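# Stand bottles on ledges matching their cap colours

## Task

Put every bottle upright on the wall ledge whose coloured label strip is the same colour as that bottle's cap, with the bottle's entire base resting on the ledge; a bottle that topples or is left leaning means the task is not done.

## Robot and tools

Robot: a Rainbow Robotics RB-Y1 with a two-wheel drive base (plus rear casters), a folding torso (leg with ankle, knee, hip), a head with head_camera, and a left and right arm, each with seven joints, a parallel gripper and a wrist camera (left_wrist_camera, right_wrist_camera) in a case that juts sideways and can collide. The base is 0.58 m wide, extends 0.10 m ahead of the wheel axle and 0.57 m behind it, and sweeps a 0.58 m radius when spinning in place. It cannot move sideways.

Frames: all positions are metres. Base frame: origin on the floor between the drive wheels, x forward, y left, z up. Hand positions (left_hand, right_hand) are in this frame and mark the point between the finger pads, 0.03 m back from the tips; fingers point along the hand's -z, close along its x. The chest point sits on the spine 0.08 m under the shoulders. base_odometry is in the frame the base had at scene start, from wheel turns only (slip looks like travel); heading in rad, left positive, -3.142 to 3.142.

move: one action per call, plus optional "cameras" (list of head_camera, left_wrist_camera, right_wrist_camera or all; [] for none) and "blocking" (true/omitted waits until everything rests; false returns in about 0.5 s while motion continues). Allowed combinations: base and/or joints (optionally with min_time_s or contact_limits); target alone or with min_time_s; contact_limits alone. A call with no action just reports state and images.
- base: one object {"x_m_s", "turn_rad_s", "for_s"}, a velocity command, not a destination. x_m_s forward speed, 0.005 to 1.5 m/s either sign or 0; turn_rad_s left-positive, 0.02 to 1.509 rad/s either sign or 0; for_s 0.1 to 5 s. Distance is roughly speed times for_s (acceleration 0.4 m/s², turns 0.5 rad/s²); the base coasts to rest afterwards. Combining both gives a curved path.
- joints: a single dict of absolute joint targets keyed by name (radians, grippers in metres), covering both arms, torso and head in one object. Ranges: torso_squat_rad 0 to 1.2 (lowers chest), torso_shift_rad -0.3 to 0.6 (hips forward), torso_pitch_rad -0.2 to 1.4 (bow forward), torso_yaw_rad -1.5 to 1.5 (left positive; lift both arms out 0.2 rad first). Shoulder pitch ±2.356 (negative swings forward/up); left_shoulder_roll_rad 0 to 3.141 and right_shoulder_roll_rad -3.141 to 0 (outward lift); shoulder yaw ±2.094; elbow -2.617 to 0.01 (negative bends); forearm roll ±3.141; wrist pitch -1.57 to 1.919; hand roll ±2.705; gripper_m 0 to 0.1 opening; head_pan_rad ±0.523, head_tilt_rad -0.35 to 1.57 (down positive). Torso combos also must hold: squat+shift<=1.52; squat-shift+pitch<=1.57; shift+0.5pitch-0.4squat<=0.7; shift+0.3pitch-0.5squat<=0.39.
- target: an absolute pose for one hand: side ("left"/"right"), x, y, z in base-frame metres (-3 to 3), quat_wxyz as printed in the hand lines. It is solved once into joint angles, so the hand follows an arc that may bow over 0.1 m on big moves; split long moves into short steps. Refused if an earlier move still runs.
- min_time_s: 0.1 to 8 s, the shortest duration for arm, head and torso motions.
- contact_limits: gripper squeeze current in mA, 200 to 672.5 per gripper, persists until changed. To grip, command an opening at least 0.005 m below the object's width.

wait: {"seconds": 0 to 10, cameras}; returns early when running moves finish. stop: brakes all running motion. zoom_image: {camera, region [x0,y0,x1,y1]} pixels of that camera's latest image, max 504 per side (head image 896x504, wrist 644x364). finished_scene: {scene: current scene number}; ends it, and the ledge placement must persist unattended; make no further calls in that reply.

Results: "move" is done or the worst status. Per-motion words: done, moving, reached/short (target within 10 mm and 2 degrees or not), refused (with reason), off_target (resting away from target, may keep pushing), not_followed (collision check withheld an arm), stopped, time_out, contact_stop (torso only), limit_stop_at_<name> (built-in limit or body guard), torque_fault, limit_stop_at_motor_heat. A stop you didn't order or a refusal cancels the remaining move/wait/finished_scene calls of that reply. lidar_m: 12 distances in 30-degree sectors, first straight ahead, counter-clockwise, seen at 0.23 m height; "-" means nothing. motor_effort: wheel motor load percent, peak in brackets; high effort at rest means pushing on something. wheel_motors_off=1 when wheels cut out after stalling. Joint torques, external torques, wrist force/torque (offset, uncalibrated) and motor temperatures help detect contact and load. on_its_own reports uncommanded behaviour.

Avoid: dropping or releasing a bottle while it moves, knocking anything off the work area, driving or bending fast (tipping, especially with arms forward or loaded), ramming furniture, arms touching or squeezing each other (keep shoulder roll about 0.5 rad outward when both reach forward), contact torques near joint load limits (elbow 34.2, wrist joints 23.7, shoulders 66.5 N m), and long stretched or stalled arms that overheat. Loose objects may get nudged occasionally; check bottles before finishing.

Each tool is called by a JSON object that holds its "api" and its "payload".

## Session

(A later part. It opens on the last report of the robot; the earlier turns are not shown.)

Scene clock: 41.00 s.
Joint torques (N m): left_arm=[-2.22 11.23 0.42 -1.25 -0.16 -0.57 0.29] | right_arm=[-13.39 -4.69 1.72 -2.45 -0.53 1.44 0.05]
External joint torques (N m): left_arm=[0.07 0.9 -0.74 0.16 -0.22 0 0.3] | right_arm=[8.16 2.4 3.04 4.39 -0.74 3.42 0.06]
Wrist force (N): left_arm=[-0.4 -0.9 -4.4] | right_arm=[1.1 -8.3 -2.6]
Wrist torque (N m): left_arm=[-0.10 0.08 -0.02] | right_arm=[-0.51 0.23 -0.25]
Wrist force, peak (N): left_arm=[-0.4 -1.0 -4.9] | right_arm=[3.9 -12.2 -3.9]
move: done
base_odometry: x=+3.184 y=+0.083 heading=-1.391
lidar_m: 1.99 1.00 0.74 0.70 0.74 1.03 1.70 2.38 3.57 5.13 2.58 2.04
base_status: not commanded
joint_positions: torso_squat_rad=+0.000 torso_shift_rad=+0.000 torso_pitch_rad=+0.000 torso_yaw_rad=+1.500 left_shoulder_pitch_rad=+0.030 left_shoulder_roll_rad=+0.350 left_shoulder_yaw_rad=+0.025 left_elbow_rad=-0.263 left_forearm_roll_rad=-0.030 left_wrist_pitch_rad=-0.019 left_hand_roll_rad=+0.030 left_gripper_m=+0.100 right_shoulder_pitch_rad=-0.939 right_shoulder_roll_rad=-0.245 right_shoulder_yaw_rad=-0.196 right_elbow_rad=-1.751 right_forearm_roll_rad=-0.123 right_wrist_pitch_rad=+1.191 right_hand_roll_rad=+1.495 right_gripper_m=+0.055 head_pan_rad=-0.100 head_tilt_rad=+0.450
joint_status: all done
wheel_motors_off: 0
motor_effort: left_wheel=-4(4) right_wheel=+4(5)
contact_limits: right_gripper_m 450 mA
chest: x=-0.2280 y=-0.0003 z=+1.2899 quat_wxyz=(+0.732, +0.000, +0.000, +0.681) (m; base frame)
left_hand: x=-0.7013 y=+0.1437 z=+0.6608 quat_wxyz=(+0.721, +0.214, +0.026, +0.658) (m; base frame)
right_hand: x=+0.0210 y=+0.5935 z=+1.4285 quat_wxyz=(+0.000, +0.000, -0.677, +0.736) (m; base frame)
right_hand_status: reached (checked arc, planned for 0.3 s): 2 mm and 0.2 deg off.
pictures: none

{"api": "move", "payload": {"joints": {"right_gripper_m": 0.075}}}

{"api": "move", "payload": {"target": {"side": "right", "x": 0.021, "y": 0.472, "z": 1.436, "quat_wxyz": [0, 0, 0.67559, -0.73728]}, "min_time_s": 0.7, "cameras": ["head_camera", "right_wrist_camera"]}}

{"api": "move", "payload": {"base": {"x_m_s": -0.5, "for_s": 1.567}, "joints": {"right_shoulder_pitch_rad": -0.213, "right_shoulder_roll_rad": -0.113, "right_shoulder_yaw_rad": -0.078, "right_elbow_rad": -2.339, "right_forearm_roll_rad": -0.122, "right_wrist_pitch_rad": 1.06, "right_hand_roll_rad": 1.538, "right_gripper_m": 0.09}, "min_time_s": 1.2, "cameras": ["head_camera", "right_wrist_camera"]}}

Scene clock: 43.93 s.
Joint torques (N m): left_arm=[-2.12 11.57 0.54 -1.41 -0.08 -0.61 0.23] | right_arm=[-19.76 -6.46 1.09 -6.06 0.08 -1.51 0.18]
External joint torques (N m): left_arm=[0.16 1.24 -0.63 0 -0.14 -0.04 0.24] | right_arm=[1.78 0.62 2.42 0.79 -0.14 0.46 0.19]
Wrist force (N): left_arm=[-0.4 -0.9 -4.5] | right_arm=[3.4 5.3 0.6]
Wrist torque (N m): left_arm=[-0.11 0.07 -0.02] | right_arm=[-0.31 0.12 -0.26]
Wrist force, peak (N): left_arm=[-0.6 -0.9 -4.9] | right_arm=[2.8 -10.2 -2.3]
move: done
base_odometry: x=+3.184 y=+0.083 heading=-1.391
lidar_m: 1.98 1.00 0.73 0.71 0.74 1.03 1.71 2.37 3.56 5.13 2.58 2.04
base_status: not commanded
joint_positions: torso_squat_rad=+0.000 torso_shift_rad=+0.000 torso_pitch_rad=+0.000 torso_yaw_rad=+1.500 left_shoulder_pitch_rad=+0.030 left_shoulder_roll_rad=+0.350 left_shoulder_yaw_rad=+0.025 left_elbow_rad=-0.263 left_forearm_roll_rad=-0.030 left_wrist_pitch_rad=-0.019 left_hand_roll_rad=+0.030 left_gripper_m=+0.100 right_shoulder_pitch_rad=-0.938 right_shoulder_roll_rad=-0.245 right_shoulder_yaw_rad=-0.196 right_elbow_rad=-1.750 right_forearm_roll_rad=-0.123 right_wrist_pitch_rad=+1.191 right_hand_roll_rad=+1.495 right_gripper_m=+0.075 head_pan_rad=-0.100 head_tilt_rad=+0.450
joint_status: all done
wheel_motors_off: 0
motor_effort: left_wheel=-4(4) right_wheel=+4(5)
contact_limits: right_gripper_m 450 mA
chest: x=-0.2280 y=-0.0002 z=+1.2899 quat_wxyz=(+0.732, +0.000, +0.000, +0.681) (m; base frame)
left_hand: x=-0.7013 y=+0.1437 z=+0.6608 quat_wxyz=(+0.721, +0.214, +0.026, +0.658) (m; base frame)
right_hand: x=+0.0212 y=+0.5938 z=+1.4270 quat_wxyz=(+0.000, +0.000, -0.676, +0.737) (m; base frame)
pictures: none

Scene clock: 45.20 s.
Joint torques (N m): left_arm=[-2.29 10.97 0.8 -1.44 -0.08 -0.55 0.18] | right_arm=[-15.8 -6.52 -1.42 -3.13 0.18 -1.86 -0.06]
External joint torques (N m): left_arm=[-0.01 0.63 -0.36 -0.03 -0.14 0.02 0.19] | right_arm=[1.21 -0.66 -0.2 0.38 -0.07 0.1 -0.05]
Wrist force (N): left_arm=[-0.7 -1.0 -4.7] | right_arm=[3.7 4.4 -0.6]
Wrist torque (N m): left_arm=[-0.10 0.04 -0.03] | right_arm=[-0.18 0.16 -0.01]
Wrist force, peak (N): left_arm=[-0.4 -1.0 -5.0] | right_arm=[4.5 7.1 0.0]
move: done
base_odometry: x=+3.184 y=+0.083 heading=-1.391
lidar_m: 1.98 0.99 0.74 0.71 0.74 1.03 1.71 2.38 3.57 5.14 2.58 2.03
base_status: not commanded
joint_positions: torso_squat_rad=+0.000 torso_shift_rad=+0.000 torso_pitch_rad=+0.000 torso_yaw_rad=+1.500 left_shoulder_pitch_rad=+0.030 left_shoulder_roll_rad=+0.350 left_shoulder_yaw_rad=+0.025 left_elbow_rad=-0.263 left_forearm_roll_rad=-0.030 left_wrist_pitch_rad=-0.019 left_hand_roll_rad=+0.030 left_gripper_m=+0.100 right_shoulder_pitch_rad=-0.798 right_shoulder_roll_rad=-0.253 right_shoulder_yaw_rad=-0.217 right_elbow_rad=-2.303 right_forearm_roll_rad=-0.165 right_wrist_pitch_rad=+1.608 right_hand_roll_rad=+1.451 right_gripper_m=+0.075 head_pan_rad=-0.100 head_tilt_rad=+0.450
joint_status: all done
wheel_motors_off: 0
motor_effort: left_wheel=-4(5) right_wheel=+4(5)
contact_limits: right_gripper_m 450 mA
chest: x=-0.2280 y=-0.0002 z=+1.2899 quat_wxyz=(+0.732, +0.000, +0.000, +0.681) (m; base frame)
left_hand: x=-0.7013 y=+0.1436 z=+0.6608 quat_wxyz=(+0.721, +0.214, +0.026, +0.658) (m; base frame)
right_hand: x=+0.0209 y=+0.4720 z=+1.4360 quat_wxyz=(+0.000, +0.000, -0.676, +0.737) (m; base frame)
right_hand_status: reached (checked arc, planned for 0.9 s): 0 mm and 0.0 deg off.
pictures: head_camera, right_wrist_camera
camera_calibration:
head_camera: T_world_to_cam=[[0.980378, -0.19528, 0.026924, 0.19079], [-0.0540663, -0.397712, -0.915916, 1.4195], [0.189568, 0.896488, -0.400467, 0.563341], [0, 0, 0, 1]] pos_world=[-0.21709, 0.096784, 1.52061]
right_wrist_camera: T_world_to_cam=[[0.998527, -0.0120761, 0.0528988, -0.0959355], [0.0365924, -0.56998, -0.820843, 1.47401], [0.0400639, 0.82157, -0.568698, 0.500187], [0, 0, 0, 1]] pos_world=[0.0218172, 0.428058, 1.49946]

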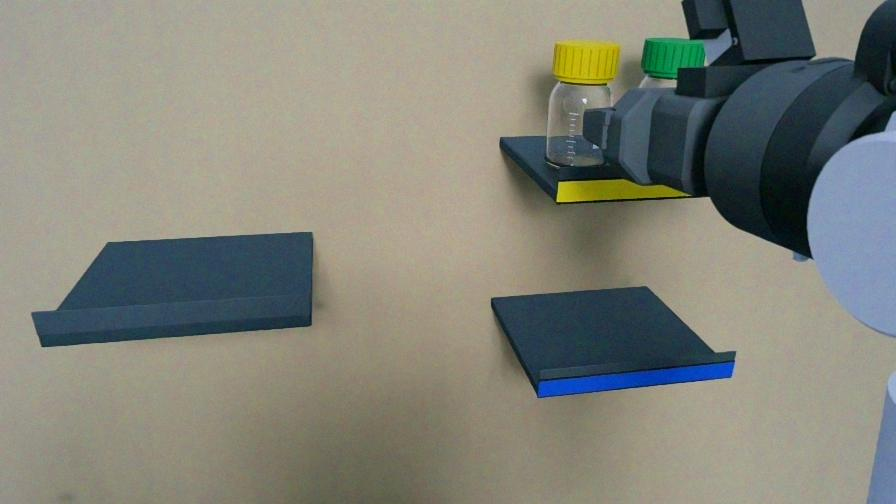

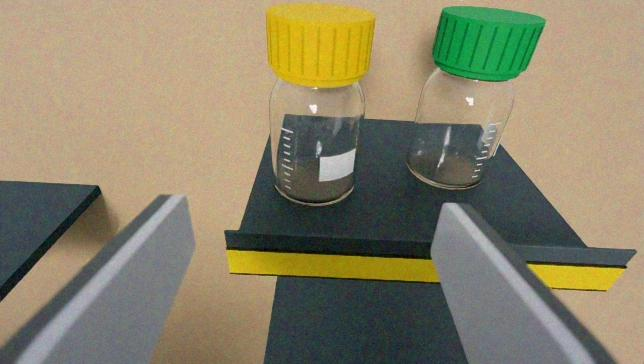

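Scene clock: 48.57 s.
Joint torques (N m): left_arm=[-2.82 10.75 0.62 -1.4 -0.07 -0.73 0.3] | right_arm=[-11.33 -2.74 0.29 -7.34 0.22 -1.64 0.03]
External joint torques (N m): left_arm=[-0.54 0.41 -0.54 0.02 -0.12 -0.16 0.31] | right_arm=[1.1 -0.06 1.32 0.44 0.06 0.34 0.04]
Wrist force (N): left_arm=[-0.4 -0.8 -4.4] | right_arm=[3.5 4.6 0.7]
Wrist torque (N m): left_arm=[-0.13 0.07 -0.02] | right_arm=[-0.24 0.13 -0.28]
Wrist force, peak (N): left_arm=[-0.3 -0.3 -5.1] | right_arm=[3.6 5.6 0.0]
move: done
base_odometry: x=+3.043 y=+0.854 heading=-1.391
lidar_m: 2.67 1.01 0.75 0.72 0.76 0.96 1.86 1.62 2.14 5.12 3.29 2.84
base_status: done (sent for 1.57 of 1.57 s)
joint_positions: torso_squat_rad=+0.000 torso_shift_rad=+0.000 torso_pitch_rad=+0.000 torso_yaw_rad=+1.500 left_shoulder_pitch_rad=+0.030 left_shoulder_roll_rad=+0.350 left_shoulder_yaw_rad=+0.025 left_elbow_rad=-0.263 left_forearm_roll_rad=-0.030 left_wrist_pitch_rad=-0.019 left_hand_roll_rad=+0.030 left_gripper_m=+0.100 right_shoulder_pitch_rad=-0.213 right_shoulder_roll_rad=-0.113 right_shoulder_yaw_rad=-0.078 right_elbow_rad=-2.339 right_forearm_roll_rad=-0.122 right_wrist_pitch_rad=+1.060 right_hand_roll_rad=+1.538 right_gripper_m=+0.090 head_pan_rad=-0.100 head_tilt_rad=+0.450
joint_status: all done
wheel_motors_off: 0
motor_effort: left_wheel=-4(34) right_wheel=+6(31)
contact_limits: right_gripper_m 450 mA
chest: x=-0.2280 y=-0.0002 z=+1.2899 quat_wxyz=(+0.732, +0.000, +0.000, +0.681) (m; base frame)
left_hand: x=-0.7014 y=+0.1437 z=+0.6608 quat_wxyz=(+0.721, +0.214, +0.026, +0.658) (m; base frame)
right_hand: x=+0.0236 y=+0.4685 z=+1.2818 quat_wxyz=(+0.000, +0.000, -0.675, +0.737) (m; base frame)
pictures: head_camera, right_wrist_camera
camera_calibration:
head_camera: T_world_to_cam=[[0.980383, -0.19524, 0.0270151, 0.190766], [-0.0539684, -0.397733, -0.915913, 1.41956], [0.189567, 0.896488, -0.400467, 0.563271], [0, 0, 0, 1]] pos_world=[-0.217191, 0.0968839, 1.52061]
right_wrist_camera: T_world_to_cam=[[0.998496, -0.0122771, 0.0534399, -0.0911653], [0.0368928, -0.570588, -0.820407, 1.34509], [0.0405644, 0.821144, -0.569277, 0.416266], [0, 0, 0, 1]] pos_world=[0.0245187, 0.424556, 1.34536]

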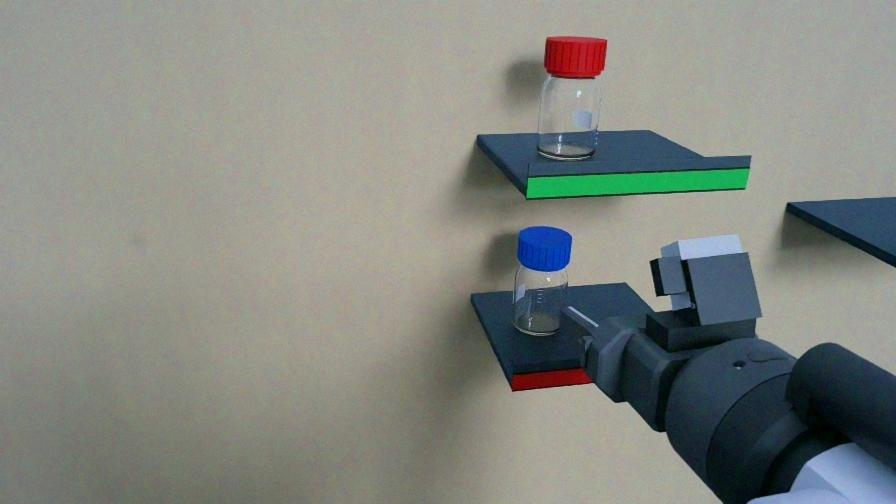

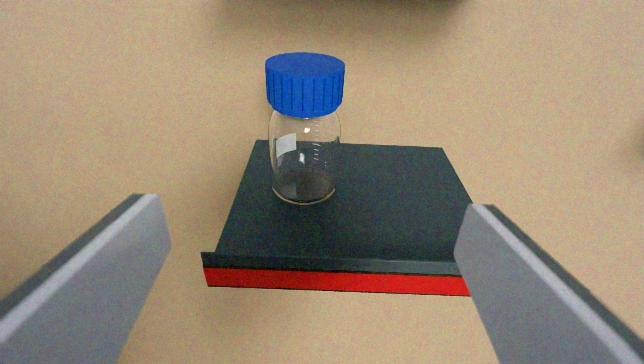

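{"api": "move", "payload": {"target": {"side": "right", "x": 0.013, "y": 0.545, "z": 1.247, "quat_wxyz": [0, 0, 0.67559, -0.73728]}, "min_time_s": 0.6, "cameras": ["right_wrist_camera"]}}

Scene clock: 51.37 s.
Joint torques (N m): left_arm=[-2.25 10.47 0.81 -1.51 -0.06 -0.59 0.24] | right_arm=[-16.4 -2.45 0.37 -8.47 0.22 -1.78 0.24]
External joint torques (N m): left_arm=[0.02 0.13 -0.36 -0.1 -0.11 -0.02 0.25] | right_arm=[-0.54 0.2 1.08 0.72 0.05 0.19 0.25]
Wrist force (N): left_arm=[-0.6 -1.1 -4.7] | right_arm=[3.3 4.8 0.0]
Wrist torque (N m): left_arm=[-0.08 0.04 -0.03] | right_arm=[-0.26 0.17 -0.20]
Wrist force, peak (N): left_arm=[-0.5 -1.1 -4.9] | right_arm=[4.7 5.8 -0.7]
move: done
base_odometry: x=+3.043 y=+0.854 heading=-1.391
lidar_m: 2.67 1.02 0.75 0.72 0.76 0.95 1.85 1.62 2.14 5.12 3.29 2.84
base_status: not commanded
joint_positions: torso_squat_rad=+0.000 torso_shift_rad=+0.000 torso_pitch_rad=+0.000 torso_yaw_rad=+1.500 left_shoulder_pitch_rad=+0.030 left_shoulder_roll_rad=+0.350 left_shoulder_yaw_rad=+0.025 left_elbow_rad=-0.263 left_forearm_roll_rad=-0.030 left_wrist_pitch_rad=-0.019 left_hand_roll_rad=+0.030 left_gripper_m=+0.100 right_shoulder_pitch_rad=-0.349 right_shoulder_roll_rad=-0.077 right_shoulder_yaw_rad=-0.068 right_elbow_rad=-1.965 right_forearm_roll_rad=-0.067 right_wrist_pitch_rad=+0.814 right_hand_roll_rad=+1.551 right_gripper_m=+0.090 head_pan_rad=-0.100 head_tilt_rad=+0.450
joint_status: all done
wheel_motors_off: 0
motor_effort: left_wheel=-5(6) right_wheel=+5(7)
contact_limits: right_gripper_m 450 mA
chest: x=-0.2280 y=-0.0002 z=+1.2899 quat_wxyz=(+0.732, +0.000, +0.000, +0.681) (m; base frame)
left_hand: x=-0.7014 y=+0.1437 z=+0.6608 quat_wxyz=(+0.721, +0.214, +0.026, +0.658) (m; base frame)
right_hand: x=+0.0131 y=+0.5448 z=+1.2470 quat_wxyz=(+0.000, +0.000, -0.675, +0.737) (m; base frame)
right_hand_status: reached (checked arc, planned for 0.7 s): 0 mm and 0.0 deg off.
pictures: right_wrist_camera
camera_calibration:
right_wrist_camera: T_world_to_cam=[[0.998529, -0.0125301, 0.0527432, -0.0768393], [0.0361913, -0.570283, -0.820651, 1.36055], [0.0403614, 0.821353, -0.568991, 0.333694], [0, 0, 0, 1]] pos_world=[0.0140179, 0.500856, 1.31046]

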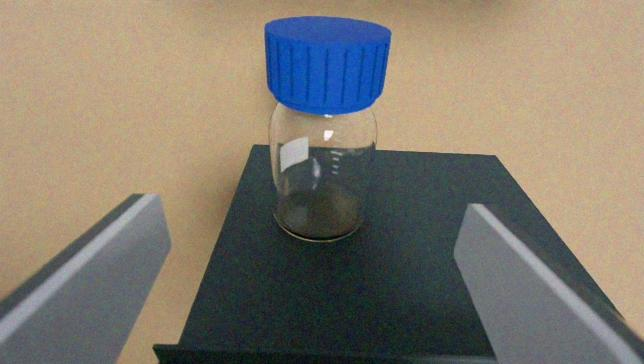

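{"api": "move", "payload": {"target": {"side": "right", "x": 0.0135, "y": 0.6425, "z": 1.243, "quat_wxyz": [0, 0, 0.67559, -0.73728]}, "min_time_s": 0.7}}

{"api": "move", "payload": {"joints": {"right_gripper_m": 0.042}, "cameras": ["head_camera", "right_wrist_camera"]}}

Scene clock: 52.97 s.
Joint torques (N m): left_arm=[-1.99 10.48 0.95 -1.33 -0.11 -0.52 0.15] | right_arm=[-20.81 -5.87 -1.21 -8.98 0.02 -1.54 -0.15]
External joint torques (N m): left_arm=[0.28 0.14 -0.22 0.08 -0.16 0.06 0.16] | right_arm=[0.42 -0.8 -0.33 1.05 -0.18 0.43 -0.14]
Wrist force (N): left_arm=[-0.5 -1.2 -4.4] | right_arm=[2.5 5.1 0.4]
Wrist torque (N m): left_arm=[-0.07 0.05 -0.02] | right_arm=[-0.31 0.05 -0.07]
Wrist force, peak (N): left_arm=[-0.8 -0.9 -4.9] | right_arm=[4.2 5.8 0.7]
move: done
base_odometry: x=+3.043 y=+0.854 heading=-1.391
lidar_m: 2.68 1.01 0.75 0.72 0.76 0.95 1.86 1.62 2.14 5.12 3.28 2.84
base_status: not commanded
joint_positions: torso_squat_rad=+0.000 torso_shift_rad=+0.000 torso_pitch_rad=+0.000 torso_yaw_rad=+1.500 left_shoulder_pitch_rad=+0.030 left_shoulder_roll_rad=+0.350 left_shoulder_yaw_rad=+0.025 left_elbow_rad=-0.263 left_forearm_roll_rad=-0.030 left_wrist_pitch_rad=-0.019 left_hand_roll_rad=+0.030 left_gripper_m=+0.100 right_shoulder_pitch_rad=-0.662 right_shoulder_roll_rad=-0.121 right_shoulder_yaw_rad=-0.120 right_elbow_rad=-1.432 right_forearm_roll_rad=-0.064 right_wrist_pitch_rad=+0.586 right_hand_roll_rad=+1.532 right_gripper_m=+0.090 head_pan_rad=-0.100 head_tilt_rad=+0.450
joint_status: all done
wheel_motors_off: 0
motor_effort: left_wheel=-6(7) right_wheel=+5(7)
contact_limits: right_gripper_m 450 mA
chest: x=-0.2280 y=-0.0002 z=+1.2899 quat_wxyz=(+0.732, +0.000, +0.000, +0.681) (m; base frame)
left_hand: x=-0.7014 y=+0.1437 z=+0.6608 quat_wxyz=(+0.721, +0.214, +0.026, +0.658) (m; base frame)
right_hand: x=+0.0133 y=+0.6424 z=+1.2431 quat_wxyz=(+0.000, +0.000, -0.676, +0.737) (m; base frame)
right_hand_status: reached (checked arc, planned for 0.8 s): 0 mm and 0.0 deg off.
pictures: none

Scene clock: 54.00 s.
Joint torques (N m): left_arm=[-2.29 10.89 0.53 -1.35 -0.2 -0.56 0.27] | right_arm=[-20.13 -6.14 -1.42 -9.28 0.1 -1.71 -0.31]
External joint torques (N m): left_arm=[-0.01 0.54 -0.63 0.06 -0.25 0.01 0.28] | right_arm=[1.1 -1.08 -0.54 0.75 -0.1 0.26 -0.3]
Wrist force (N): left_arm=[-0.6 -1.0 -4.7] | right_arm=[2.8 4.8 0.4]
Wrist torque (N m): left_arm=[-0.10 0.05 -0.04] | right_arm=[-0.31 -0.02 -0.12]
Wrist force, peak (N): left_arm=[-0.5 -1.1 -4.9] | right_arm=[4.3 4.8 0.4]
move: off_target
base_odometry: x=+3.043 y=+0.854 heading=-1.391
lidar_m: 2.68 1.02 0.75 0.72 0.76 0.95 1.85 1.62 2.15 5.12 3.28 2.83
base_status: not commanded
joint_positions: torso_squat_rad=+0.000 torso_shift_rad=+0.000 torso_pitch_rad=+0.000 torso_yaw_rad=+1.500 left_shoulder_pitch_rad=+0.030 left_shoulder_roll_rad=+0.350 left_shoulder_yaw_rad=+0.025 left_elbow_rad=-0.263 left_forearm_roll_rad=-0.030 left_wrist_pitch_rad=-0.019 left_hand_roll_rad=+0.030 left_gripper_m=+0.100 right_shoulder_pitch_rad=-0.662 right_shoulder_roll_rad=-0.121 right_shoulder_yaw_rad=-0.120 right_elbow_rad=-1.432 right_forearm_roll_rad=-0.064 right_wrist_pitch_rad=+0.586 right_hand_roll_rad=+1.532 right_gripper_m=+0.055 head_pan_rad=-0.100 head_tilt_rad=+0.450
joint_status: right_gripper_m off_target (ended at +0.055, target +0.042)
wheel_motors_off: 0
motor_effort: left_wheel=-6(7) right_wheel=+6(7)
contact_limits: right_gripper_m 450 mA
chest: x=-0.2280 y=-0.0002 z=+1.2899 quat_wxyz=(+0.732, +0.000, +0.000, +0.681) (m; base frame)
left_hand: x=-0.7014 y=+0.1437 z=+0.6608 quat_wxyz=(+0.721, +0.214, +0.026, +0.658) (m; base frame)
right_hand: x=+0.0134 y=+0.6424 z=+1.2431 quat_wxyz=(+0.000, +0.000, -0.676, +0.737) (m; base frame)
pictures: head_camera, right_wrist_camera
camera_calibration:
head_camera: T_world_to_cam=[[0.980381, -0.195247, 0.02704, 0.190729], [-0.053974, -0.397855, -0.915859, 1.41949], [0.189577, 0.896432, -0.400588, 0.563461], [0, 0, 0, 1]] pos_world=[-0.217191, 0.0968844, 1.52061]
right_wrist_camera: T_world_to_cam=[[0.998527, -0.0120761, 0.0528988, -0.0760847], [0.0365924, -0.56998, -0.820843, 1.41307], [0.0400639, 0.82157, -0.568698, 0.250794], [0, 0, 0, 1]] pos_world=[0.0142172, 0.598458, 1.30656]

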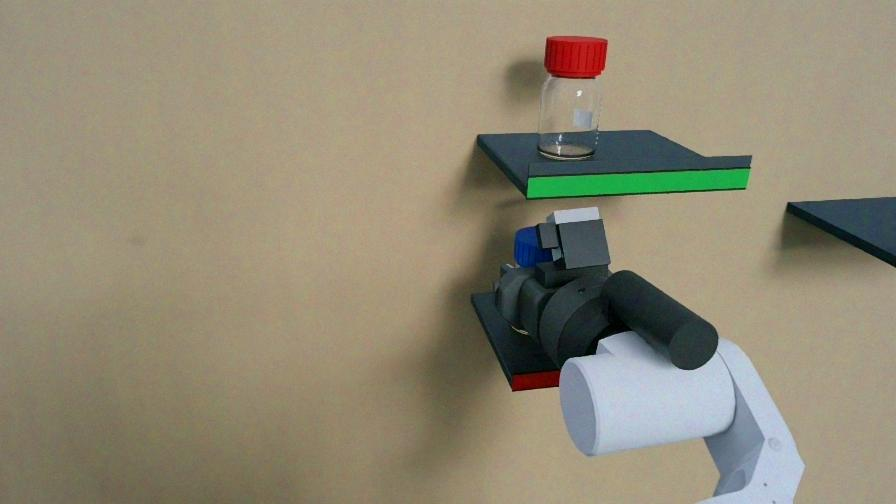

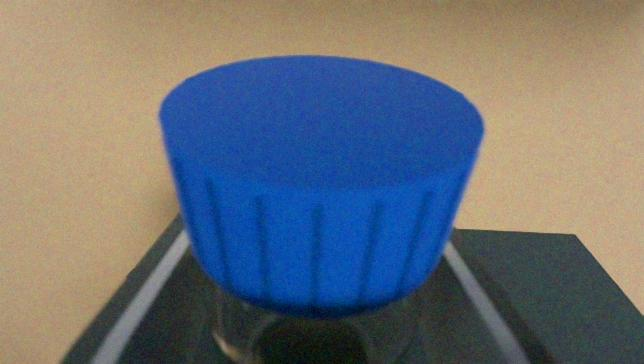

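{"api": "move", "payload": {"target": {"side": "right", "x": 0.0135, "y": 0.62, "z": 1.26, "quat_wxyz": [0, 0, 0.67559, -0.73728]}, "min_time_s": 0.4}}

{"api": "move", "payload": {"target": {"side": "right", "x": 0.0135, "y": 0.585, "z": 1.275, "quat_wxyz": [0, 0, 0.67559, -0.73728]}, "min_time_s": 0.4}}

{"api": "move", "payload": {"target": {"side": "right", "x": 0.0135, "y": 0.47, "z": 1.288, "quat_wxyz": [0, 0, 0.67559, -0.73728]}, "min_time_s": 0.6}}

{"api": "move", "payload": {"base": {"x_m_s": 0.5, "for_s": 1.667}, "cameras": ["head_camera", "right_wrist_camera"]}}

Scene clock: 55.50 s.
Joint torques (N m): left_arm=[-2.38 10.81 0.3 -1.37 -0.03 -0.61 0.21] | right_arm=[-19.74 -5.01 0.54 -9.42 0.04 -2.2 -0.02]
External joint torques (N m): left_arm=[-0.1 0.47 -0.86 0.04 -0.09 -0.03 0.22] | right_arm=[0.46 -0.36 1.43 0.25 -0.16 -0.22 -0.01]
Wrist force (N): left_arm=[-0.7 -1.2 -4.6] | right_arm=[2.9 5.8 -0.1]
Wrist torque (N m): left_arm=[-0.07 0.03 -0.03] | right_arm=[-0.14 0.14 -0.11]
Wrist force, peak (N): left_arm=[-0.5 -0.8 -4.9] | right_arm=[4.4 -10.5 -6.3]
move: done
base_odometry: x=+3.043 y=+0.854 heading=-1.391
lidar_m: 2.67 1.01 0.74 0.72 0.75 0.96 1.86 1.62 2.14 5.13 3.30 2.84
base_status: not commanded
joint_positions: torso_squat_rad=+0.000 torso_shift_rad=+0.000 torso_pitch_rad=+0.000 torso_yaw_rad=+1.500 left_shoulder_pitch_rad=+0.030 left_shoulder_roll_rad=+0.350 left_shoulder_yaw_rad=+0.025 left_elbow_rad=-0.263 left_forearm_roll_rad=-0.030 left_wrist_pitch_rad=-0.019 left_hand_roll_rad=+0.030 left_gripper_m=+0.100 right_shoulder_pitch_rad=-0.612 right_shoulder_roll_rad=-0.116 right_shoulder_yaw_rad=-0.116 right_elbow_rad=-1.592 right_forearm_roll_rad=-0.065 right_wrist_pitch_rad=+0.696 right_hand_roll_rad=+1.532 right_gripper_m=+0.055 head_pan_rad=-0.100 head_tilt_rad=+0.450
joint_status: all done
wheel_motors_off: 0
motor_effort: left_wheel=-6(7) right_wheel=+6(6)
contact_limits: right_gripper_m 450 mA
chest: x=-0.2279 y=-0.0002 z=+1.2899 quat_wxyz=(+0.732, +0.000, +0.000, +0.681) (m; base frame)
left_hand: x=-0.7014 y=+0.1436 z=+0.6608 quat_wxyz=(+0.721, +0.214, +0.026, +0.658) (m; base frame)
right_hand: x=+0.0137 y=+0.6201 z=+1.2599 quat_wxyz=(+0.000, +0.000, -0.676, +0.737) (m; base frame)
right_hand_status: reached (checked arc, planned for 0.5 s): 0 mm and 0.0 deg off.
pictures: none

Scene clock: 56.73 s.
Joint torques (N m): left_arm=[-1.93 10.78 0.49 -1.3 -0.11 -0.65 0.26] | right_arm=[-20.19 -4.63 0.1 -9.65 0.17 -2.55 0.16]
External joint torques (N m): left_arm=[0.34 0.44 -0.67 0.1 -0.16 -0.07 0.27] | right_arm=[-1.64 -0.64 0.96 -0.53 -0.02 -0.58 0.17]
Wrist force (N): left_arm=[-0.4 -1.0 -4.9] | right_arm=[3.4 6.3 -0.3]
Wrist torque (N m): left_arm=[-0.10 0.05 -0.04] | right_arm=[-0.24 0.13 -0.23]
Wrist force, peak (N): left_arm=[-0.5 -0.7 -5.0] | right_arm=[5.5 46.0 16.6]
move: done
base_odometry: x=+3.043 y=+0.854 heading=-1.391
lidar_m: 2.67 1.02 0.75 0.72 0.76 0.95 1.86 1.62 2.14 5.12 3.29 2.84
base_status: not commanded
joint_positions: torso_squat_rad=+0.000 torso_shift_rad=+0.000 torso_pitch_rad=+0.000 torso_yaw_rad=+1.500 left_shoulder_pitch_rad=+0.030 left_shoulder_roll_rad=+0.350 left_shoulder_yaw_rad=+0.025 left_elbow_rad=-0.263 left_forearm_roll_rad=-0.030 left_wrist_pitch_rad=-0.019 left_hand_roll_rad=+0.030 left_gripper_m=+0.100 right_shoulder_pitch_rad=-0.531 right_shoulder_roll_rad=-0.107 right_shoulder_yaw_rad=-0.106 right_elbow_rad=-1.799 right_forearm_roll_rad=-0.067 right_wrist_pitch_rad=+0.826 right_hand_roll_rad=+1.534 right_gripper_m=+0.055 head_pan_rad=-0.100 head_tilt_rad=+0.450
joint_status: all done
wheel_motors_off: 0
motor_effort: left_wheel=-6(7) right_wheel=+6(8)
contact_limits: right_gripper_m 450 mA
chest: x=-0.2279 y=-0.0002 z=+1.2899 quat_wxyz=(+0.732, +0.000, +0.000, +0.681) (m; base frame)
left_hand: x=-0.7014 y=+0.1436 z=+0.6608 quat_wxyz=(+0.721, +0.214, +0.026, +0.658) (m; base frame)
right_hand: x=+0.0137 y=+0.5853 z=+1.2745 quat_wxyz=(+0.000, +0.000, -0.675, +0.737) (m; base frame)
right_hand_status: reached (checked arc, planned for 0.5 s): 1 mm and 0.0 deg off.
pictures: none

Scene clock: 58.07 s.
Joint torques (N m): left_arm=[-2.29 11.17 1.03 -1.49 -0.04 -0.62 0.4] | right_arm=[-12.29 -1.44 1.36 -7.65 -0.04 -2.3 0.23]
External joint torques (N m): left_arm=[-0.01 0.83 -0.13 -0.08 -0.1 -0.05 0.41] | right_arm=[0.39 0.67 2.03 -0.01 -0.18 -0.33 0.24]
Wrist force (N): left_arm=[-0.5 -0.9 -4.7] | right_arm=[3.1 6.1 0.2]
Wrist torque (N m): left_arm=[-0.10 0.05 -0.02] | right_arm=[-0.25 0.13 -0.27]
Wrist force, peak (N): left_arm=[-1.2 -1.4 -4.8] | right_arm=[6.7 -13.6 -4.8]
move: done
base_odometry: x=+3.043 y=+0.854 heading=-1.391
lidar_m: 2.67 1.01 0.75 0.72 0.75 0.95 1.85 1.63 2.14 5.12 3.28 2.83
base_status: not commanded
joint_positions: torso_squat_rad=+0.000 torso_shift_rad=+0.000 torso_pitch_rad=+0.000 torso_yaw_rad=+1.500 left_shoulder_pitch_rad=+0.030 left_shoulder_roll_rad=+0.350 left_shoulder_yaw_rad=+0.025 left_elbow_rad=-0.263 left_forearm_roll_rad=-0.030 left_wrist_pitch_rad=-0.019 left_hand_roll_rad=+0.030 left_gripper_m=+0.100 right_shoulder_pitch_rad=-0.241 right_shoulder_roll_rad=-0.077 right_shoulder_yaw_rad=-0.063 right_elbow_rad=-2.344 right_forearm_roll_rad=-0.084 right_wrist_pitch_rad=+1.089 right_hand_roll_rad=+1.546 right_gripper_m=+0.055 head_pan_rad=-0.100 head_tilt_rad=+0.450
joint_status: all done
wheel_motors_off: 0
motor_effort: left_wheel=-6(7) right_wheel=+5(7)
contact_limits: right_gripper_m 450 mA
chest: x=-0.2279 y=-0.0002 z=+1.2899 quat_wxyz=(+0.732, +0.000, +0.000, +0.681) (m; base frame)
left_hand: x=-0.7014 y=+0.1436 z=+0.6608 quat_wxyz=(+0.721, +0.214, +0.026, +0.658) (m; base frame)
right_hand: x=+0.0137 y=+0.4700 z=+1.2879 quat_wxyz=(+0.000, +0.000, -0.675, +0.737) (m; base frame)
right_hand_status: reached (checked arc, planned for 0.9 s): 0 mm and 0.0 deg off.
pictures: none

Scene clock: 61.40 s.
Joint torques (N m): left_arm=[-2.65 11.86 0.66 -1.39 -0.17 -0.79 0.29] | right_arm=[-13.07 -2.27 0.67 -7.71 0.07 -2.11 0.07]
External joint torques (N m): left_arm=[-0.37 1.52 -0.51 0.02 -0.23 -0.22 0.3] | right_arm=[-0.4 -0.17 1.34 -0.08 -0.07 -0.13 0.08]
Wrist force (N): left_arm=[-0.3 -0.9 -4.5] | right_arm=[2.2 6.6 0.0]
Wrist torque (N m): left_arm=[-0.10 0.08 -0.03] | right_arm=[-0.25 -0.01 -0.22]
Wrist force, peak (N): left_arm=[-0.5 -1.0 -5.0] | right_arm=[4.1 6.8 0.3]
move: done
base_odometry: x=+3.192 y=+0.034 heading=-1.392
lidar_m: 1.93 0.99 0.73 0.70 0.74 1.04 1.76 2.43 3.59 5.14 2.56 1.99
base_status: done (sent for 1.67 of 1.67 s)
joint_positions: torso_squat_rad=+0.000 torso_shift_rad=+0.000 torso_pitch_rad=+0.000 torso_yaw_rad=+1.500 left_shoulder_pitch_rad=+0.030 left_shoulder_roll_rad=+0.350 left_shoulder_yaw_rad=+0.025 left_elbow_rad=-0.263 left_forearm_roll_rad=-0.030 left_wrist_pitch_rad=-0.019 left_hand_roll_rad=+0.030 left_gripper_m=+0.100 right_shoulder_pitch_rad=-0.241 right_shoulder_roll_rad=-0.077 right_shoulder_yaw_rad=-0.063 right_elbow_rad=-2.344 right_forearm_roll_rad=-0.084 right_wrist_pitch_rad=+1.089 right_hand_roll_rad=+1.546 right_gripper_m=+0.055 head_pan_rad=-0.100 head_tilt_rad=+0.450
joint_status: not commanded
wheel_motors_off: 0
motor_effort: left_wheel=-6(43) right_wheel=+2(27)
contact_limits: right_gripper_m 450 mA
chest: x=-0.2279 y=-0.0002 z=+1.2899 quat_wxyz=(+0.732, +0.000, +0.000, +0.681) (m; base frame)
left_hand: x=-0.7013 y=+0.1436 z=+0.6608 quat_wxyz=(+0.721, +0.214, +0.026, +0.658) (m; base frame)
right_hand: x=+0.0136 y=+0.4700 z=+1.2879 quat_wxyz=(+0.000, +0.000, -0.675, +0.737) (m; base frame)
pictures: head_camera, right_wrist_camera
camera_calibration:
head_camera: T_world_to_cam=[[0.98037, -0.195327, 0.0268616, 0.190907], [-0.0541656, -0.397815, -0.915865, 1.41946], [0.189579, 0.896432, -0.400586, 0.563441], [0, 0, 0, 1]] pos_world=[-0.21709, 0.0968846, 1.52061]
right_wrist_camera: T_world_to_cam=[[0.998534, -0.0124478, 0.0526868, -0.0803916], [0.0361919, -0.57028, -0.820653, 1.35144], [0.0402615, 0.821356, -0.568993, 0.418386], [0, 0, 0, 1]] pos_world=[0.0145176, 0.426056, 1.35136]

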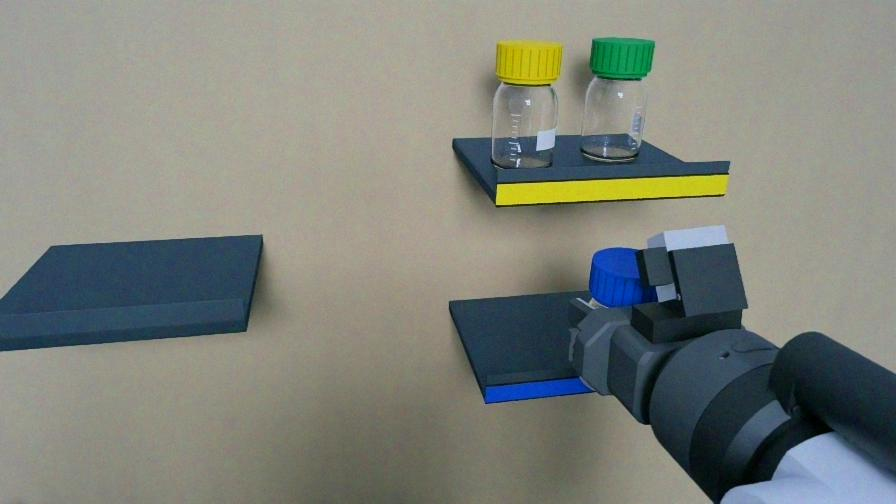

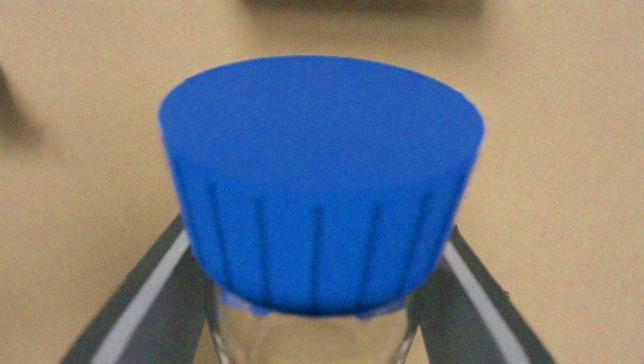

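{"api": "move", "payload": {"target": {"side": "right", "x": 0.019, "y": 0.505, "z": 1.28, "quat_wxyz": [0, 0, 0.67559, -0.73728]}, "min_time_s": 0.4}}

{"api": "move", "payload": {"target": {"side": "right", "x": 0.02, "y": 0.564, "z": 1.2695, "quat_wxyz": [0, 0, 0.67559, -0.73728]}, "min_time_s": 0.5}}

{"api": "move", "payload": {"target": {"side": "right", "x": 0.02, "y": 0.586, "z": 1.256, "quat_wxyz": [0, 0, 0.67559, -0.73728]}, "min_time_s": 0.4}}

{"api": "move", "payload": {"target": {"side": "right", "x": 0.02, "y": 0.588, "z": 1.2435, "quat_wxyz": [0, 0, 0.67559, -0.73728]}, "min_time_s": 0.4, "cameras": ["head_camera", "right_wrist_camera"]}}

Scene clock: 63.50 s.
Joint torques (N m): left_arm=[-2.43 11.7 0.75 -1.6 -0.1 -0.62 0.3] | right_arm=[-15.45 -3.84 -1.54 -8.36 0.22 -2.34 -0.14]
External joint torques (N m): left_arm=[-0.16 1.36 -0.41 -0.19 -0.15 -0.05 0.31] | right_arm=[-1.09 -1.08 -0.74 -0.18 0.07 -0.36 -0.14]
Wrist force (N): left_arm=[-0.6 -1.1 -4.3] | right_arm=[2.9 6.6 -0.2]
Wrist torque (N m): left_arm=[-0.09 0.04 -0.02] | right_arm=[-0.29 0.07 -0.28]
Wrist force, peak (N): left_arm=[-0.7 -1.2 -5.0] | right_arm=[3.3 8.1 0.7]
move: done
base_odometry: x=+3.192 y=+0.034 heading=-1.392
lidar_m: 1.94 1.00 0.73 0.70 0.75 1.04 1.75 2.43 3.59 5.13 2.55 1.99
base_status: not commanded
joint_positions: torso_squat_rad=+0.000 torso_shift_rad=+0.000 torso_pitch_rad=+0.000 torso_yaw_rad=+1.500 left_shoulder_pitch_rad=+0.030 left_shoulder_roll_rad=+0.350 left_shoulder_yaw_rad=+0.025 left_elbow_rad=-0.263 left_forearm_roll_rad=-0.030 left_wrist_pitch_rad=-0.019 left_hand_roll_rad=+0.030 left_gripper_m=+0.100 right_shoulder_pitch_rad=-0.311 right_shoulder_roll_rad=-0.092 right_shoulder_yaw_rad=-0.085 right_elbow_rad=-2.185 right_forearm_roll_rad=-0.097 right_wrist_pitch_rad=+1.000 right_hand_roll_rad=+1.551 right_gripper_m=+0.055 head_pan_rad=-0.100 head_tilt_rad=+0.450
joint_status: all done
wheel_motors_off: 0
motor_effort: left_wheel=-6(6) right_wheel=+4(4)
contact_limits: right_gripper_m 450 mA
chest: x=-0.2279 y=-0.0002 z=+1.2899 quat_wxyz=(+0.732, +0.000, +0.000, +0.681) (m; base frame)
left_hand: x=-0.7013 y=+0.1436 z=+0.6608 quat_wxyz=(+0.721, +0.214, +0.026, +0.658) (m; base frame)
right_hand: x=+0.0189 y=+0.5048 z=+1.2798 quat_wxyz=(+0.000, +0.000, -0.675, +0.737) (m; base frame)
right_hand_status: reached (checked arc, planned for 0.5 s): 0 mm and 0.0 deg off.
pictures: none

Scene clock: 64.63 s.
Joint torques (N m): left_arm=[-2.18 11.47 0.62 -1.22 -0.04 -0.51 0.28] | right_arm=[-17.78 -4.17 -0.82 -8.95 0.16 -1.9 -0.12]
External joint torques (N m): left_arm=[0.09 1.13 -0.54 0.19 -0.1 0.06 0.29] | right_arm=[-0.45 -0.46 0.04 0.03 0 0.07 -0.11]
Wrist force (N): left_arm=[-0.4 -1.2 -4.8] | right_arm=[2.8 6.2 0.7]
Wrist torque (N m): left_arm=[-0.07 0.07 -0.05] | right_arm=[-0.24 0.09 -0.26]
Wrist force, peak (N): left_arm=[-0.5 -0.9 -4.9] | right_arm=[3.8 8.3 -0.8]
move: done
base_odometry: x=+3.192 y=+0.034 heading=-1.392
lidar_m: 1.93 1.00 0.73 0.71 0.74 1.03 1.75 2.43 3.61 5.14 2.57 1.99
base_status: not commanded
joint_positions: torso_squat_rad=+0.000 torso_shift_rad=+0.000 torso_pitch_rad=+0.000 torso_yaw_rad=+1.500 left_shoulder_pitch_rad=+0.030 left_shoulder_roll_rad=+0.350 left_shoulder_yaw_rad=+0.025 left_elbow_rad=-0.263 left_forearm_roll_rad=-0.030 left_wrist_pitch_rad=-0.019 left_hand_roll_rad=+0.030 left_gripper_m=+0.100 right_shoulder_pitch_rad=-0.455 right_shoulder_roll_rad=-0.105 right_shoulder_yaw_rad=-0.107 right_elbow_rad=-1.899 right_forearm_roll_rad=-0.091 right_wrist_pitch_rad=+0.853 right_hand_roll_rad=+1.554 right_gripper_m=+0.055 head_pan_rad=-0.100 head_tilt_rad=+0.450
joint_status: all done
wheel_motors_off: 0
motor_effort: left_wheel=-6(6) right_wheel=+3(4)
contact_limits: right_gripper_m 450 mA
chest: x=-0.2279 y=-0.0002 z=+1.2899 quat_wxyz=(+0.732, +0.000, +0.000, +0.681) (m; base frame)
left_hand: x=-0.7013 y=+0.1437 z=+0.6608 quat_wxyz=(+0.721, +0.214, +0.026, +0.658) (m; base frame)
right_hand: x=+0.0199 y=+0.5640 z=+1.2692 quat_wxyz=(+0.000, +0.000, -0.675, +0.737) (m; base frame)
right_hand_status: reached (checked arc, planned for 0.6 s): 0 mm and 0.0 deg off.
pictures: none

Scene clock: 65.37 s.
Joint torques (N m): left_arm=[-2.37 11.37 0.67 -1.56 -0.11 -0.6 0.09] | right_arm=[-19.39 -4.29 -1 -9.23 0.13 -2.12 0.19]
External joint torques (N m): left_arm=[-0.09 1.03 -0.49 -0.15 -0.17 -0.02 0.1] | right_arm=[-1.1 -0.31 -0.15 0.18 -0.03 -0.14 0.2]
Wrist force (N): left_arm=[-0.4 -0.9 -5.0] | right_arm=[2.7 5.6 0.8]
Wrist torque (N m): left_arm=[-0.11 0.08 -0.01] | right_arm=[-0.15 0.08 -0.26]
Wrist force, peak (N): left_arm=[-0.4 -0.9 -5.0] | right_arm=[4.6 8.2 0.6]
move: done
base_odometry: x=+3.192 y=+0.034 heading=-1.392
lidar_m: 1.93 1.00 0.74 0.71 0.74 1.03 1.76 2.42 3.60 5.14 2.56 1.99
base_status: not commanded
joint_positions: torso_squat_rad=+0.000 torso_shift_rad=+0.000 torso_pitch_rad=+0.000 torso_yaw_rad=+1.500 left_shoulder_pitch_rad=+0.030 left_shoulder_roll_rad=+0.350 left_shoulder_yaw_rad=+0.025 left_elbow_rad=-0.263 left_forearm_roll_rad=-0.030 left_wrist_pitch_rad=-0.019 left_hand_roll_rad=+0.030 left_gripper_m=+0.100 right_shoulder_pitch_rad=-0.493 right_shoulder_roll_rad=-0.106 right_shoulder_yaw_rad=-0.111 right_elbow_rad=-1.773 right_forearm_roll_rad=-0.090 right_wrist_pitch_rad=+0.764 right_hand_roll_rad=+1.558 right_gripper_m=+0.055 head_pan_rad=-0.100 head_tilt_rad=+0.450
joint_status: all done
wheel_motors_off: 0
motor_effort: left_wheel=-6(6) right_wheel=+3(4)
contact_limits: right_gripper_m 450 mA
chest: x=-0.2279 y=-0.0002 z=+1.2899 quat_wxyz=(+0.732, +0.000, +0.000, +0.681) (m; base frame)
left_hand: x=-0.7013 y=+0.1436 z=+0.6608 quat_wxyz=(+0.721, +0.214, +0.026, +0.658) (m; base frame)
right_hand: x=+0.0200 y=+0.5858 z=+1.2557 quat_wxyz=(+0.000, +0.000, -0.675, +0.738) (m; base frame)
right_hand_status: reached (checked arc, planned for 0.4 s): 0 mm and 0.0 deg off.
pictures: none

Scene clock: 66.10 s.
Joint torques (N m): left_arm=[-2.07 11.9 0.61 -1.34 -0.04 -0.72 0.28] | right_arm=[-17.83 -3.65 1.04 -9.36 -0.02 -2.45 0.45]
External joint torques (N m): left_arm=[0.21 1.56 -0.56 0.07 -0.1 -0.15 0.29] | right_arm=[0.37 0.22 1.87 0.22 -0.18 -0.47 0.46]
Wrist force (N): left_arm=[-0.5 -0.9 -4.7] | right_arm=[3.1 5.9 0.3]
Wrist torque (N m): left_arm=[-0.11 0.06 -0.01] | right_arm=[-0.22 0.13 -0.28]
Wrist force, peak (N): left_arm=[-0.8 -0.8 -4.8] | right_arm=[2.9 7.0 0.0]
move: done
base_odometry: x=+3.192 y=+0.034 heading=-1.392
lidar_m: 1.94 1.00 0.73 0.71 0.74 1.03 1.75 2.43 3.60 5.14 2.56 1.99
base_status: not commanded
joint_positions: torso_squat_rad=+0.000 torso_shift_rad=+0.000 torso_pitch_rad=+0.000 torso_yaw_rad=+1.500 left_shoulder_pitch_rad=+0.030 left_shoulder_roll_rad=+0.350 left_shoulder_yaw_rad=+0.025 left_elbow_rad=-0.263 left_forearm_roll_rad=-0.030 left_wrist_pitch_rad=-0.019 left_hand_roll_rad=+0.030 left_gripper_m=+0.100 right_shoulder_pitch_rad=-0.477 right_shoulder_roll_rad=-0.102 right_shoulder_yaw_rad=-0.106 right_elbow_rad=-1.746 right_forearm_roll_rad=-0.090 right_wrist_pitch_rad=+0.722 right_hand_roll_rad=+1.562 right_gripper_m=+0.055 head_pan_rad=-0.100 head_tilt_rad=+0.450
joint_status: all done
wheel_motors_off: 0
motor_effort: left_wheel=-6(6) right_wheel=+2(4)
contact_limits: right_gripper_m 450 mA
chest: x=-0.2279 y=-0.0002 z=+1.2899 quat_wxyz=(+0.732, +0.000, +0.000, +0.681) (m; base frame)
left_hand: x=-0.7013 y=+0.1436 z=+0.6608 quat_wxyz=(+0.721, +0.214, +0.026, +0.658) (m; base frame)
right_hand: x=+0.0202 y=+0.5876 z=+1.2435 quat_wxyz=(+0.000, +0.000, -0.675, +0.738) (m; base frame)
right_hand_status: reached (checked arc, planned for 0.4 s): 0 mm and 0.1 deg off.
pictures: head_camera, right_wrist_camera
camera_calibration:
head_camera: T_world_to_cam=[[0.980376, -0.195287, 0.0269508, 0.190769], [-0.0540698, -0.397835, -0.915862, 1.41947], [0.189578, 0.896432, -0.400587, 0.563441], [0, 0, 0, 1]] pos_world=[-0.21709, 0.0968845, 1.52061]
right_wrist_camera: T_world_to_cam=[[0.998529, -0.0127555, 0.0527061, -0.0830362], [0.0359918, -0.571108, -0.820085, 1.3816], [0.0405615, 0.820776, -0.569809, 0.297559], [0, 0, 0, 1]] pos_world=[0.0211184, 0.543754, 1.30696]

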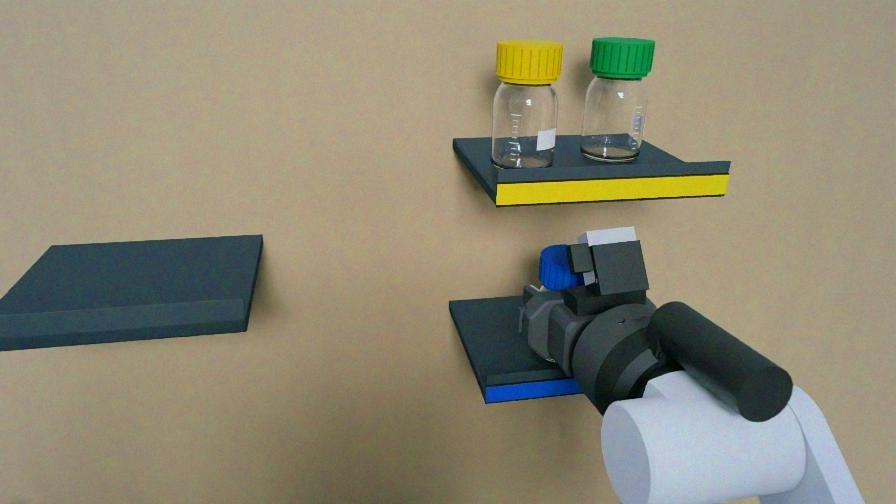

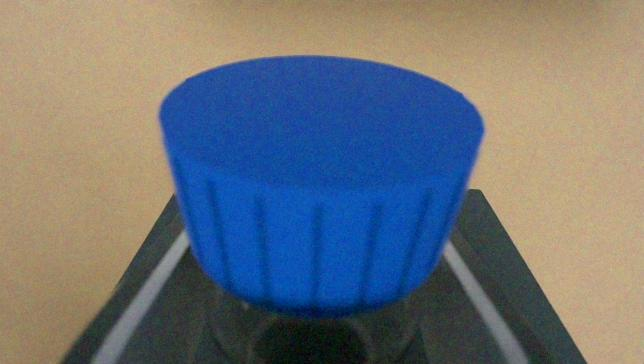

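{"api": "move", "payload": {"target": {"side": "right", "x": 0.02, "y": 0.588, "z": 1.2395, "quat_wxyz": [0, 0, 0.67559, -0.73728]}, "min_time_s": 0.3}}

Scene clock: 67.10 s.
Joint torques (N m): left_arm=[-2.48 11.4 0.85 -1.34 -0.08 -0.62 0.19] | right_arm=[-14.62 -3.01 1.48 -6.44 -0.15 -0.77 0.01]
External joint torques (N m): left_arm=[-0.2 1.06 -0.31 0.07 -0.13 -0.05 0.2] | right_arm=[3.56 0.81 2.31 3.2 -0.31 1.21 0.02]
Wrist force (N): left_arm=[-0.6 -1.0 -4.6] | right_arm=[2.7 -1.5 2.3]
Wrist torque (N m): left_arm=[-0.09 0.05 -0.02] | right_arm=[-0.25 0.23 -0.09]
Wrist force, peak (N): left_arm=[-0.5 -1.1 -4.8] | right_arm=[4.1 6.6 0.7]
move: done
base_odometry: x=+3.192 y=+0.034 heading=-1.392
lidar_m: 1.94 1.00 0.73 0.71 0.74 1.03 1.75 2.43 3.59 5.14 2.56 1.99
base_status: not commanded
joint_positions: torso_squat_rad=+0.000 torso_shift_rad=+0.000 torso_pitch_rad=+0.000 torso_yaw_rad=+1.500 left_shoulder_pitch_rad=+0.030 left_shoulder_roll_rad=+0.350 left_shoulder_yaw_rad=+0.025 left_elbow_rad=-0.263 left_forearm_roll_rad=-0.030 left_wrist_pitch_rad=-0.019 left_hand_roll_rad=+0.030 left_gripper_m=+0.100 right_shoulder_pitch_rad=-0.471 right_shoulder_roll_rad=-0.101 right_shoulder_yaw_rad=-0.104 right_elbow_rad=-1.739 right_forearm_roll_rad=-0.091 right_wrist_pitch_rad=+0.706 right_hand_roll_rad=+1.564 right_gripper_m=+0.055 head_pan_rad=-0.100 head_tilt_rad=+0.450
joint_status: all done
wheel_motors_off: 0
motor_effort: left_wheel=-6(6) right_wheel=+3(4)
contact_limits: right_gripper_m 450 mA
chest: x=-0.2279 y=-0.0002 z=+1.2899 quat_wxyz=(+0.732, +0.000, +0.000, +0.681) (m; base frame)
left_hand: x=-0.7013 y=+0.1437 z=+0.6608 quat_wxyz=(+0.721, +0.214, +0.026, +0.658) (m; base frame)
right_hand: x=+0.0201 y=+0.5879 z=+1.2405 quat_wxyz=(+0.000, +0.000, -0.676, +0.737) (m; base frame)
right_hand_status: reached (checked arc, planned for 0.3 s): 1 mm and 0.1 deg off.
pictures: none

{"api": "move", "payload": {"joints": {"right_gripper_m": 0.085}}}

{"api": "move", "payload": {"target": {"side": "right", "x": 0.02, "y": 0.472, "z": 1.252, "quat_wxyz": [0, 0, 0.67559, -0.73728]}, "min_time_s": 0.7, "cameras": ["head_camera", "right_wrist_camera"]}}

{"api": "move", "payload": {"base": {"x_m_s": -0.5, "for_s": 1.667}, "joints": {"right_shoulder_pitch_rad": -0.798, "right_shoulder_roll_rad": -0.253, "right_shoulder_yaw_rad": -0.217, "right_elbow_rad": -2.303, "right_forearm_roll_rad": -0.165, "right_wrist_pitch_rad": 1.608, "right_hand_roll_rad": 1.451, "right_gripper_m": 0.09}, "min_time_s": 1.2, "cameras": ["head_camera", "right_wrist_camera"]}}

Scene clock: 68.80 s.
Joint torques (N m): left_arm=[-2.29 11.52 0.87 -1.47 -0.17 -0.55 0.18] | right_arm=[-16.41 -2.77 1.43 -8.38 -0.09 -1.55 0.03]
External joint torques (N m): left_arm=[-0.01 1.18 -0.3 -0.06 -0.23 0.02 0.19] | right_arm=[1.76 1.05 2.26 1.26 -0.25 0.43 0.04]
Wrist force (N): left_arm=[-0.5 -0.9 -4.5] | right_arm=[3.6 4.5 0.4]
Wrist torque (N m): left_arm=[-0.11 0.05 -0.04] | right_arm=[-0.23 0.14 -0.28]
Wrist force, peak (N): left_arm=[-0.4 -1.2 -4.9] | right_arm=[3.5 5.5 0.6]
move: done
base_odometry: x=+3.192 y=+0.034 heading=-1.392
lidar_m: 1.94 1.00 0.73 0.70 0.74 1.03 1.75 2.43 3.60 5.13 2.56 1.99
base_status: not commanded
joint_positions: torso_squat_rad=+0.000 torso_shift_rad=+0.000 torso_pitch_rad=+0.000 torso_yaw_rad=+1.500 left_shoulder_pitch_rad=+0.030 left_shoulder_roll_rad=+0.350 left_shoulder_yaw_rad=+0.025 left_elbow_rad=-0.263 left_forearm_roll_rad=-0.030 left_wrist_pitch_rad=-0.019 left_hand_roll_rad=+0.030 left_gripper_m=+0.100 right_shoulder_pitch_rad=-0.471 right_shoulder_roll_rad=-0.101 right_shoulder_yaw_rad=-0.104 right_elbow_rad=-1.738 right_forearm_roll_rad=-0.091 right_wrist_pitch_rad=+0.706 right_hand_roll_rad=+1.564 right_gripper_m=+0.085 head_pan_rad=-0.100 head_tilt_rad=+0.450
joint_status: all done
wheel_motors_off: 0
motor_effort: left_wheel=-6(6) right_wheel=+3(4)
contact_limits: right_gripper_m 450 mA
chest: x=-0.2279 y=-0.0002 z=+1.2899 quat_wxyz=(+0.732, +0.000, +0.000, +0.681) (m; base frame)
left_hand: x=-0.7013 y=+0.1437 z=+0.6608 quat_wxyz=(+0.721, +0.214, +0.026, +0.658) (m; base frame)
right_hand: x=+0.0202 y=+0.5880 z=+1.2399 quat_wxyz=(+0.000, +0.000, -0.676, +0.737) (m; base frame)
pictures: none

Scene clock: 70.00 s.
Joint torques (N m): left_arm=[-2.48 11.58 0.64 -1.57 -0.01 -0.66 0.32] | right_arm=[-11.34 -1.45 1.44 -7.79 -0.09 -1.97 0.12]
External joint torques (N m): left_arm=[-0.2 1.24 -0.53 -0.16 -0.06 -0.09 0.33] | right_arm=[0.5 0.38 2.11 0.79 -0.2 0.01 0.13]
Wrist force (N): left_arm=[-0.2 -1.0 -4.7] | right_arm=[3.0 5.4 0.5]
Wrist torque (N m): left_arm=[-0.10 0.10 -0.03] | right_arm=[-0.34 0.11 -0.31]
Wrist force, peak (N): left_arm=[-0.6 -1.2 -4.9] | right_arm=[3.3 6.4 -0.1]
move: done
base_odometry: x=+3.192 y=+0.034 heading=-1.392
lidar_m: 1.94 1.00 0.73 0.71 0.74 1.03 1.76 2.43 3.60 5.14 2.56 2.00
base_status: not commanded
joint_positions: torso_squat_rad=+0.000 torso_shift_rad=+0.000 torso_pitch_rad=+0.000 torso_yaw_rad=+1.500 left_shoulder_pitch_rad=+0.030 left_shoulder_roll_rad=+0.350 left_shoulder_yaw_rad=+0.025 left_elbow_rad=-0.263 left_forearm_roll_rad=-0.030 left_wrist_pitch_rad=-0.019 left_hand_roll_rad=+0.030 left_gripper_m=+0.100 right_shoulder_pitch_rad=-0.136 right_shoulder_roll_rad=-0.071 right_shoulder_yaw_rad=-0.052 right_elbow_rad=-2.287 right_forearm_roll_rad=-0.112 right_wrist_pitch_rad=+0.933 right_hand_roll_rad=+1.579 right_gripper_m=+0.085 head_pan_rad=-0.100 head_tilt_rad=+0.450
joint_status: all done
wheel_motors_off: 0
motor_effort: left_wheel=-6(6) right_wheel=+4(5)
contact_limits: right_gripper_m 450 mA
chest: x=-0.2279 y=-0.0002 z=+1.2899 quat_wxyz=(+0.732, +0.000, +0.000, +0.681) (m; base frame)
left_hand: x=-0.7013 y=+0.1436 z=+0.6608 quat_wxyz=(+0.721, +0.214, +0.026, +0.658) (m; base frame)
right_hand: x=+0.0202 y=+0.4720 z=+1.2520 quat_wxyz=(+0.000, +0.000, -0.676, +0.737) (m; base frame)
right_hand_status: reached (checked arc, planned for 0.9 s): 0 mm and 0.0 deg off.
pictures: head_camera, right_wrist_camera
camera_calibration:
head_camera: T_world_to_cam=[[0.980378, -0.195277, 0.0269241, 0.190789], [-0.0540821, -0.397795, -0.915879, 1.41945], [0.189561, 0.896452, -0.40055, 0.563469], [0, 0, 0, 1]] pos_world=[-0.21709, 0.0967843, 1.52061]
right_wrist_camera: T_world_to_cam=[[0.998518, -0.0126501, 0.0529369, -0.0853086], [0.0362908, -0.570108, -0.820768, 1.32296], [0.0405626, 0.821473, -0.568804, 0.395745], [0, 0, 0, 1]] pos_world=[0.0211185, 0.428056, 1.31546]

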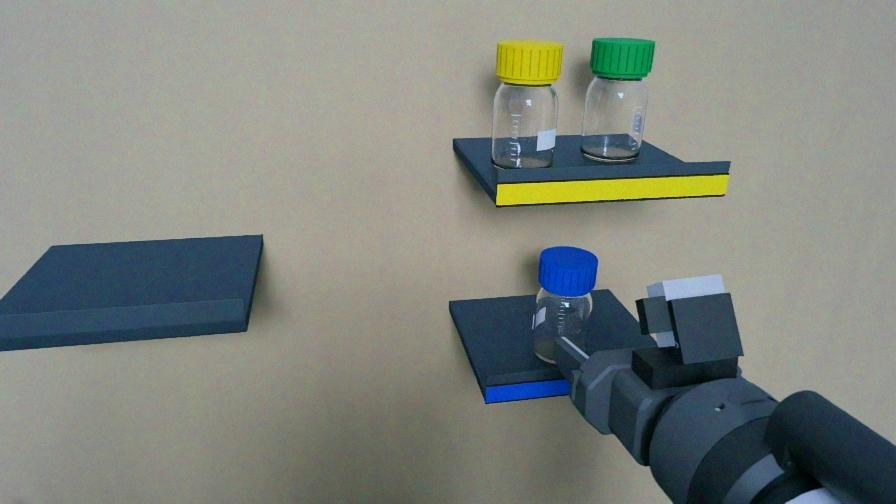

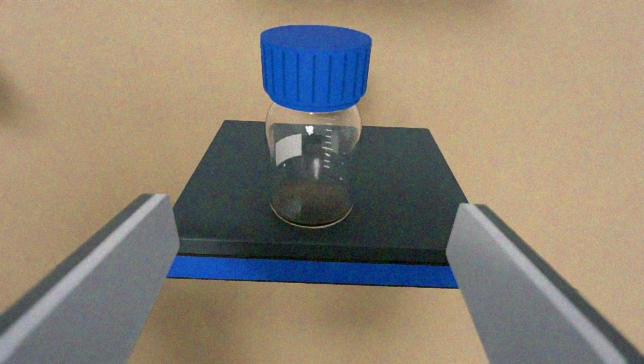

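Scene clock: 73.37 s.
Joint torques (N m): left_arm=[-2.17 10.41 0.69 -1.55 -0.17 -0.53 0.32] | right_arm=[-16.44 -7.17 -1.66 -3.21 0.24 -2.05 -0.14]
External joint torques (N m): left_arm=[0.11 0.07 -0.48 -0.14 -0.22 0.04 0.33] | right_arm=[0.56 -1.32 -0.44 0.3 0 -0.09 -0.14]
Wrist force (N): left_arm=[-0.6 -0.9 -4.7] | right_arm=[3.2 5.0 0.1]
Wrist torque (N m): left_arm=[-0.13 0.05 -0.02] | right_arm=[-0.27 0.10 -0.02]
Wrist force, peak (N): left_arm=[-0.6 -1.3 -4.9] | right_arm=[4.2 5.5 0.8]
move: done
base_odometry: x=+3.044 y=+0.854 heading=-1.392
lidar_m: 2.68 1.02 0.74 0.72 0.76 0.95 1.85 1.62 2.13 5.12 3.30 2.84
base_status: done (sent for 1.67 of 1.67 s)
joint_positions: torso_squat_rad=+0.000 torso_shift_rad=+0.000 torso_pitch_rad=+0.000 torso_yaw_rad=+1.500 left_shoulder_pitch_rad=+0.030 left_shoulder_roll_rad=+0.350 left_shoulder_yaw_rad=+0.025 left_elbow_rad=-0.263 left_forearm_roll_rad=-0.030 left_wrist_pitch_rad=-0.019 left_hand_roll_rad=+0.030 left_gripper_m=+0.100 right_shoulder_pitch_rad=-0.798 right_shoulder_roll_rad=-0.253 right_shoulder_yaw_rad=-0.217 right_elbow_rad=-2.303 right_forearm_roll_rad=-0.165 right_wrist_pitch_rad=+1.608 right_hand_roll_rad=+1.451 right_gripper_m=+0.090 head_pan_rad=-0.100 head_tilt_rad=+0.450
joint_status: all done
wheel_motors_off: 0
motor_effort: left_wheel=-4(34) right_wheel=+6(31)
contact_limits: right_gripper_m 450 mA
chest: x=-0.2280 y=-0.0002 z=+1.2899 quat_wxyz=(+0.732, +0.000, +0.000, +0.681) (m; base frame)
left_hand: x=-0.7015 y=+0.1437 z=+0.6608 quat_wxyz=(+0.721, +0.214, +0.026, +0.658) (m; base frame)
right_hand: x=+0.0207 y=+0.4721 z=+1.4358 quat_wxyz=(+0.000, +0.000, -0.676, +0.737) (m; base frame)
pictures: head_camera, right_wrist_camera
camera_calibration:
head_camera: T_world_to_cam=[[0.980383, -0.19524, 0.0270151, 0.190747], [-0.0539684, -0.397733, -0.915913, 1.41952], [0.189567, 0.896488, -0.400467, 0.56336], [0, 0, 0, 1]] pos_world=[-0.217191, 0.0967839, 1.52061]
right_wrist_camera: T_world_to_cam=[[0.998516, -0.0117532, 0.0531765, -0.0962835], [0.0369956, -0.57016, -0.8207, 1.47384], [0.039965, 0.821449, -0.568879, 0.500381], [0, 0, 0, 1]] pos_world=[0.021617, 0.428158, 1.49936]

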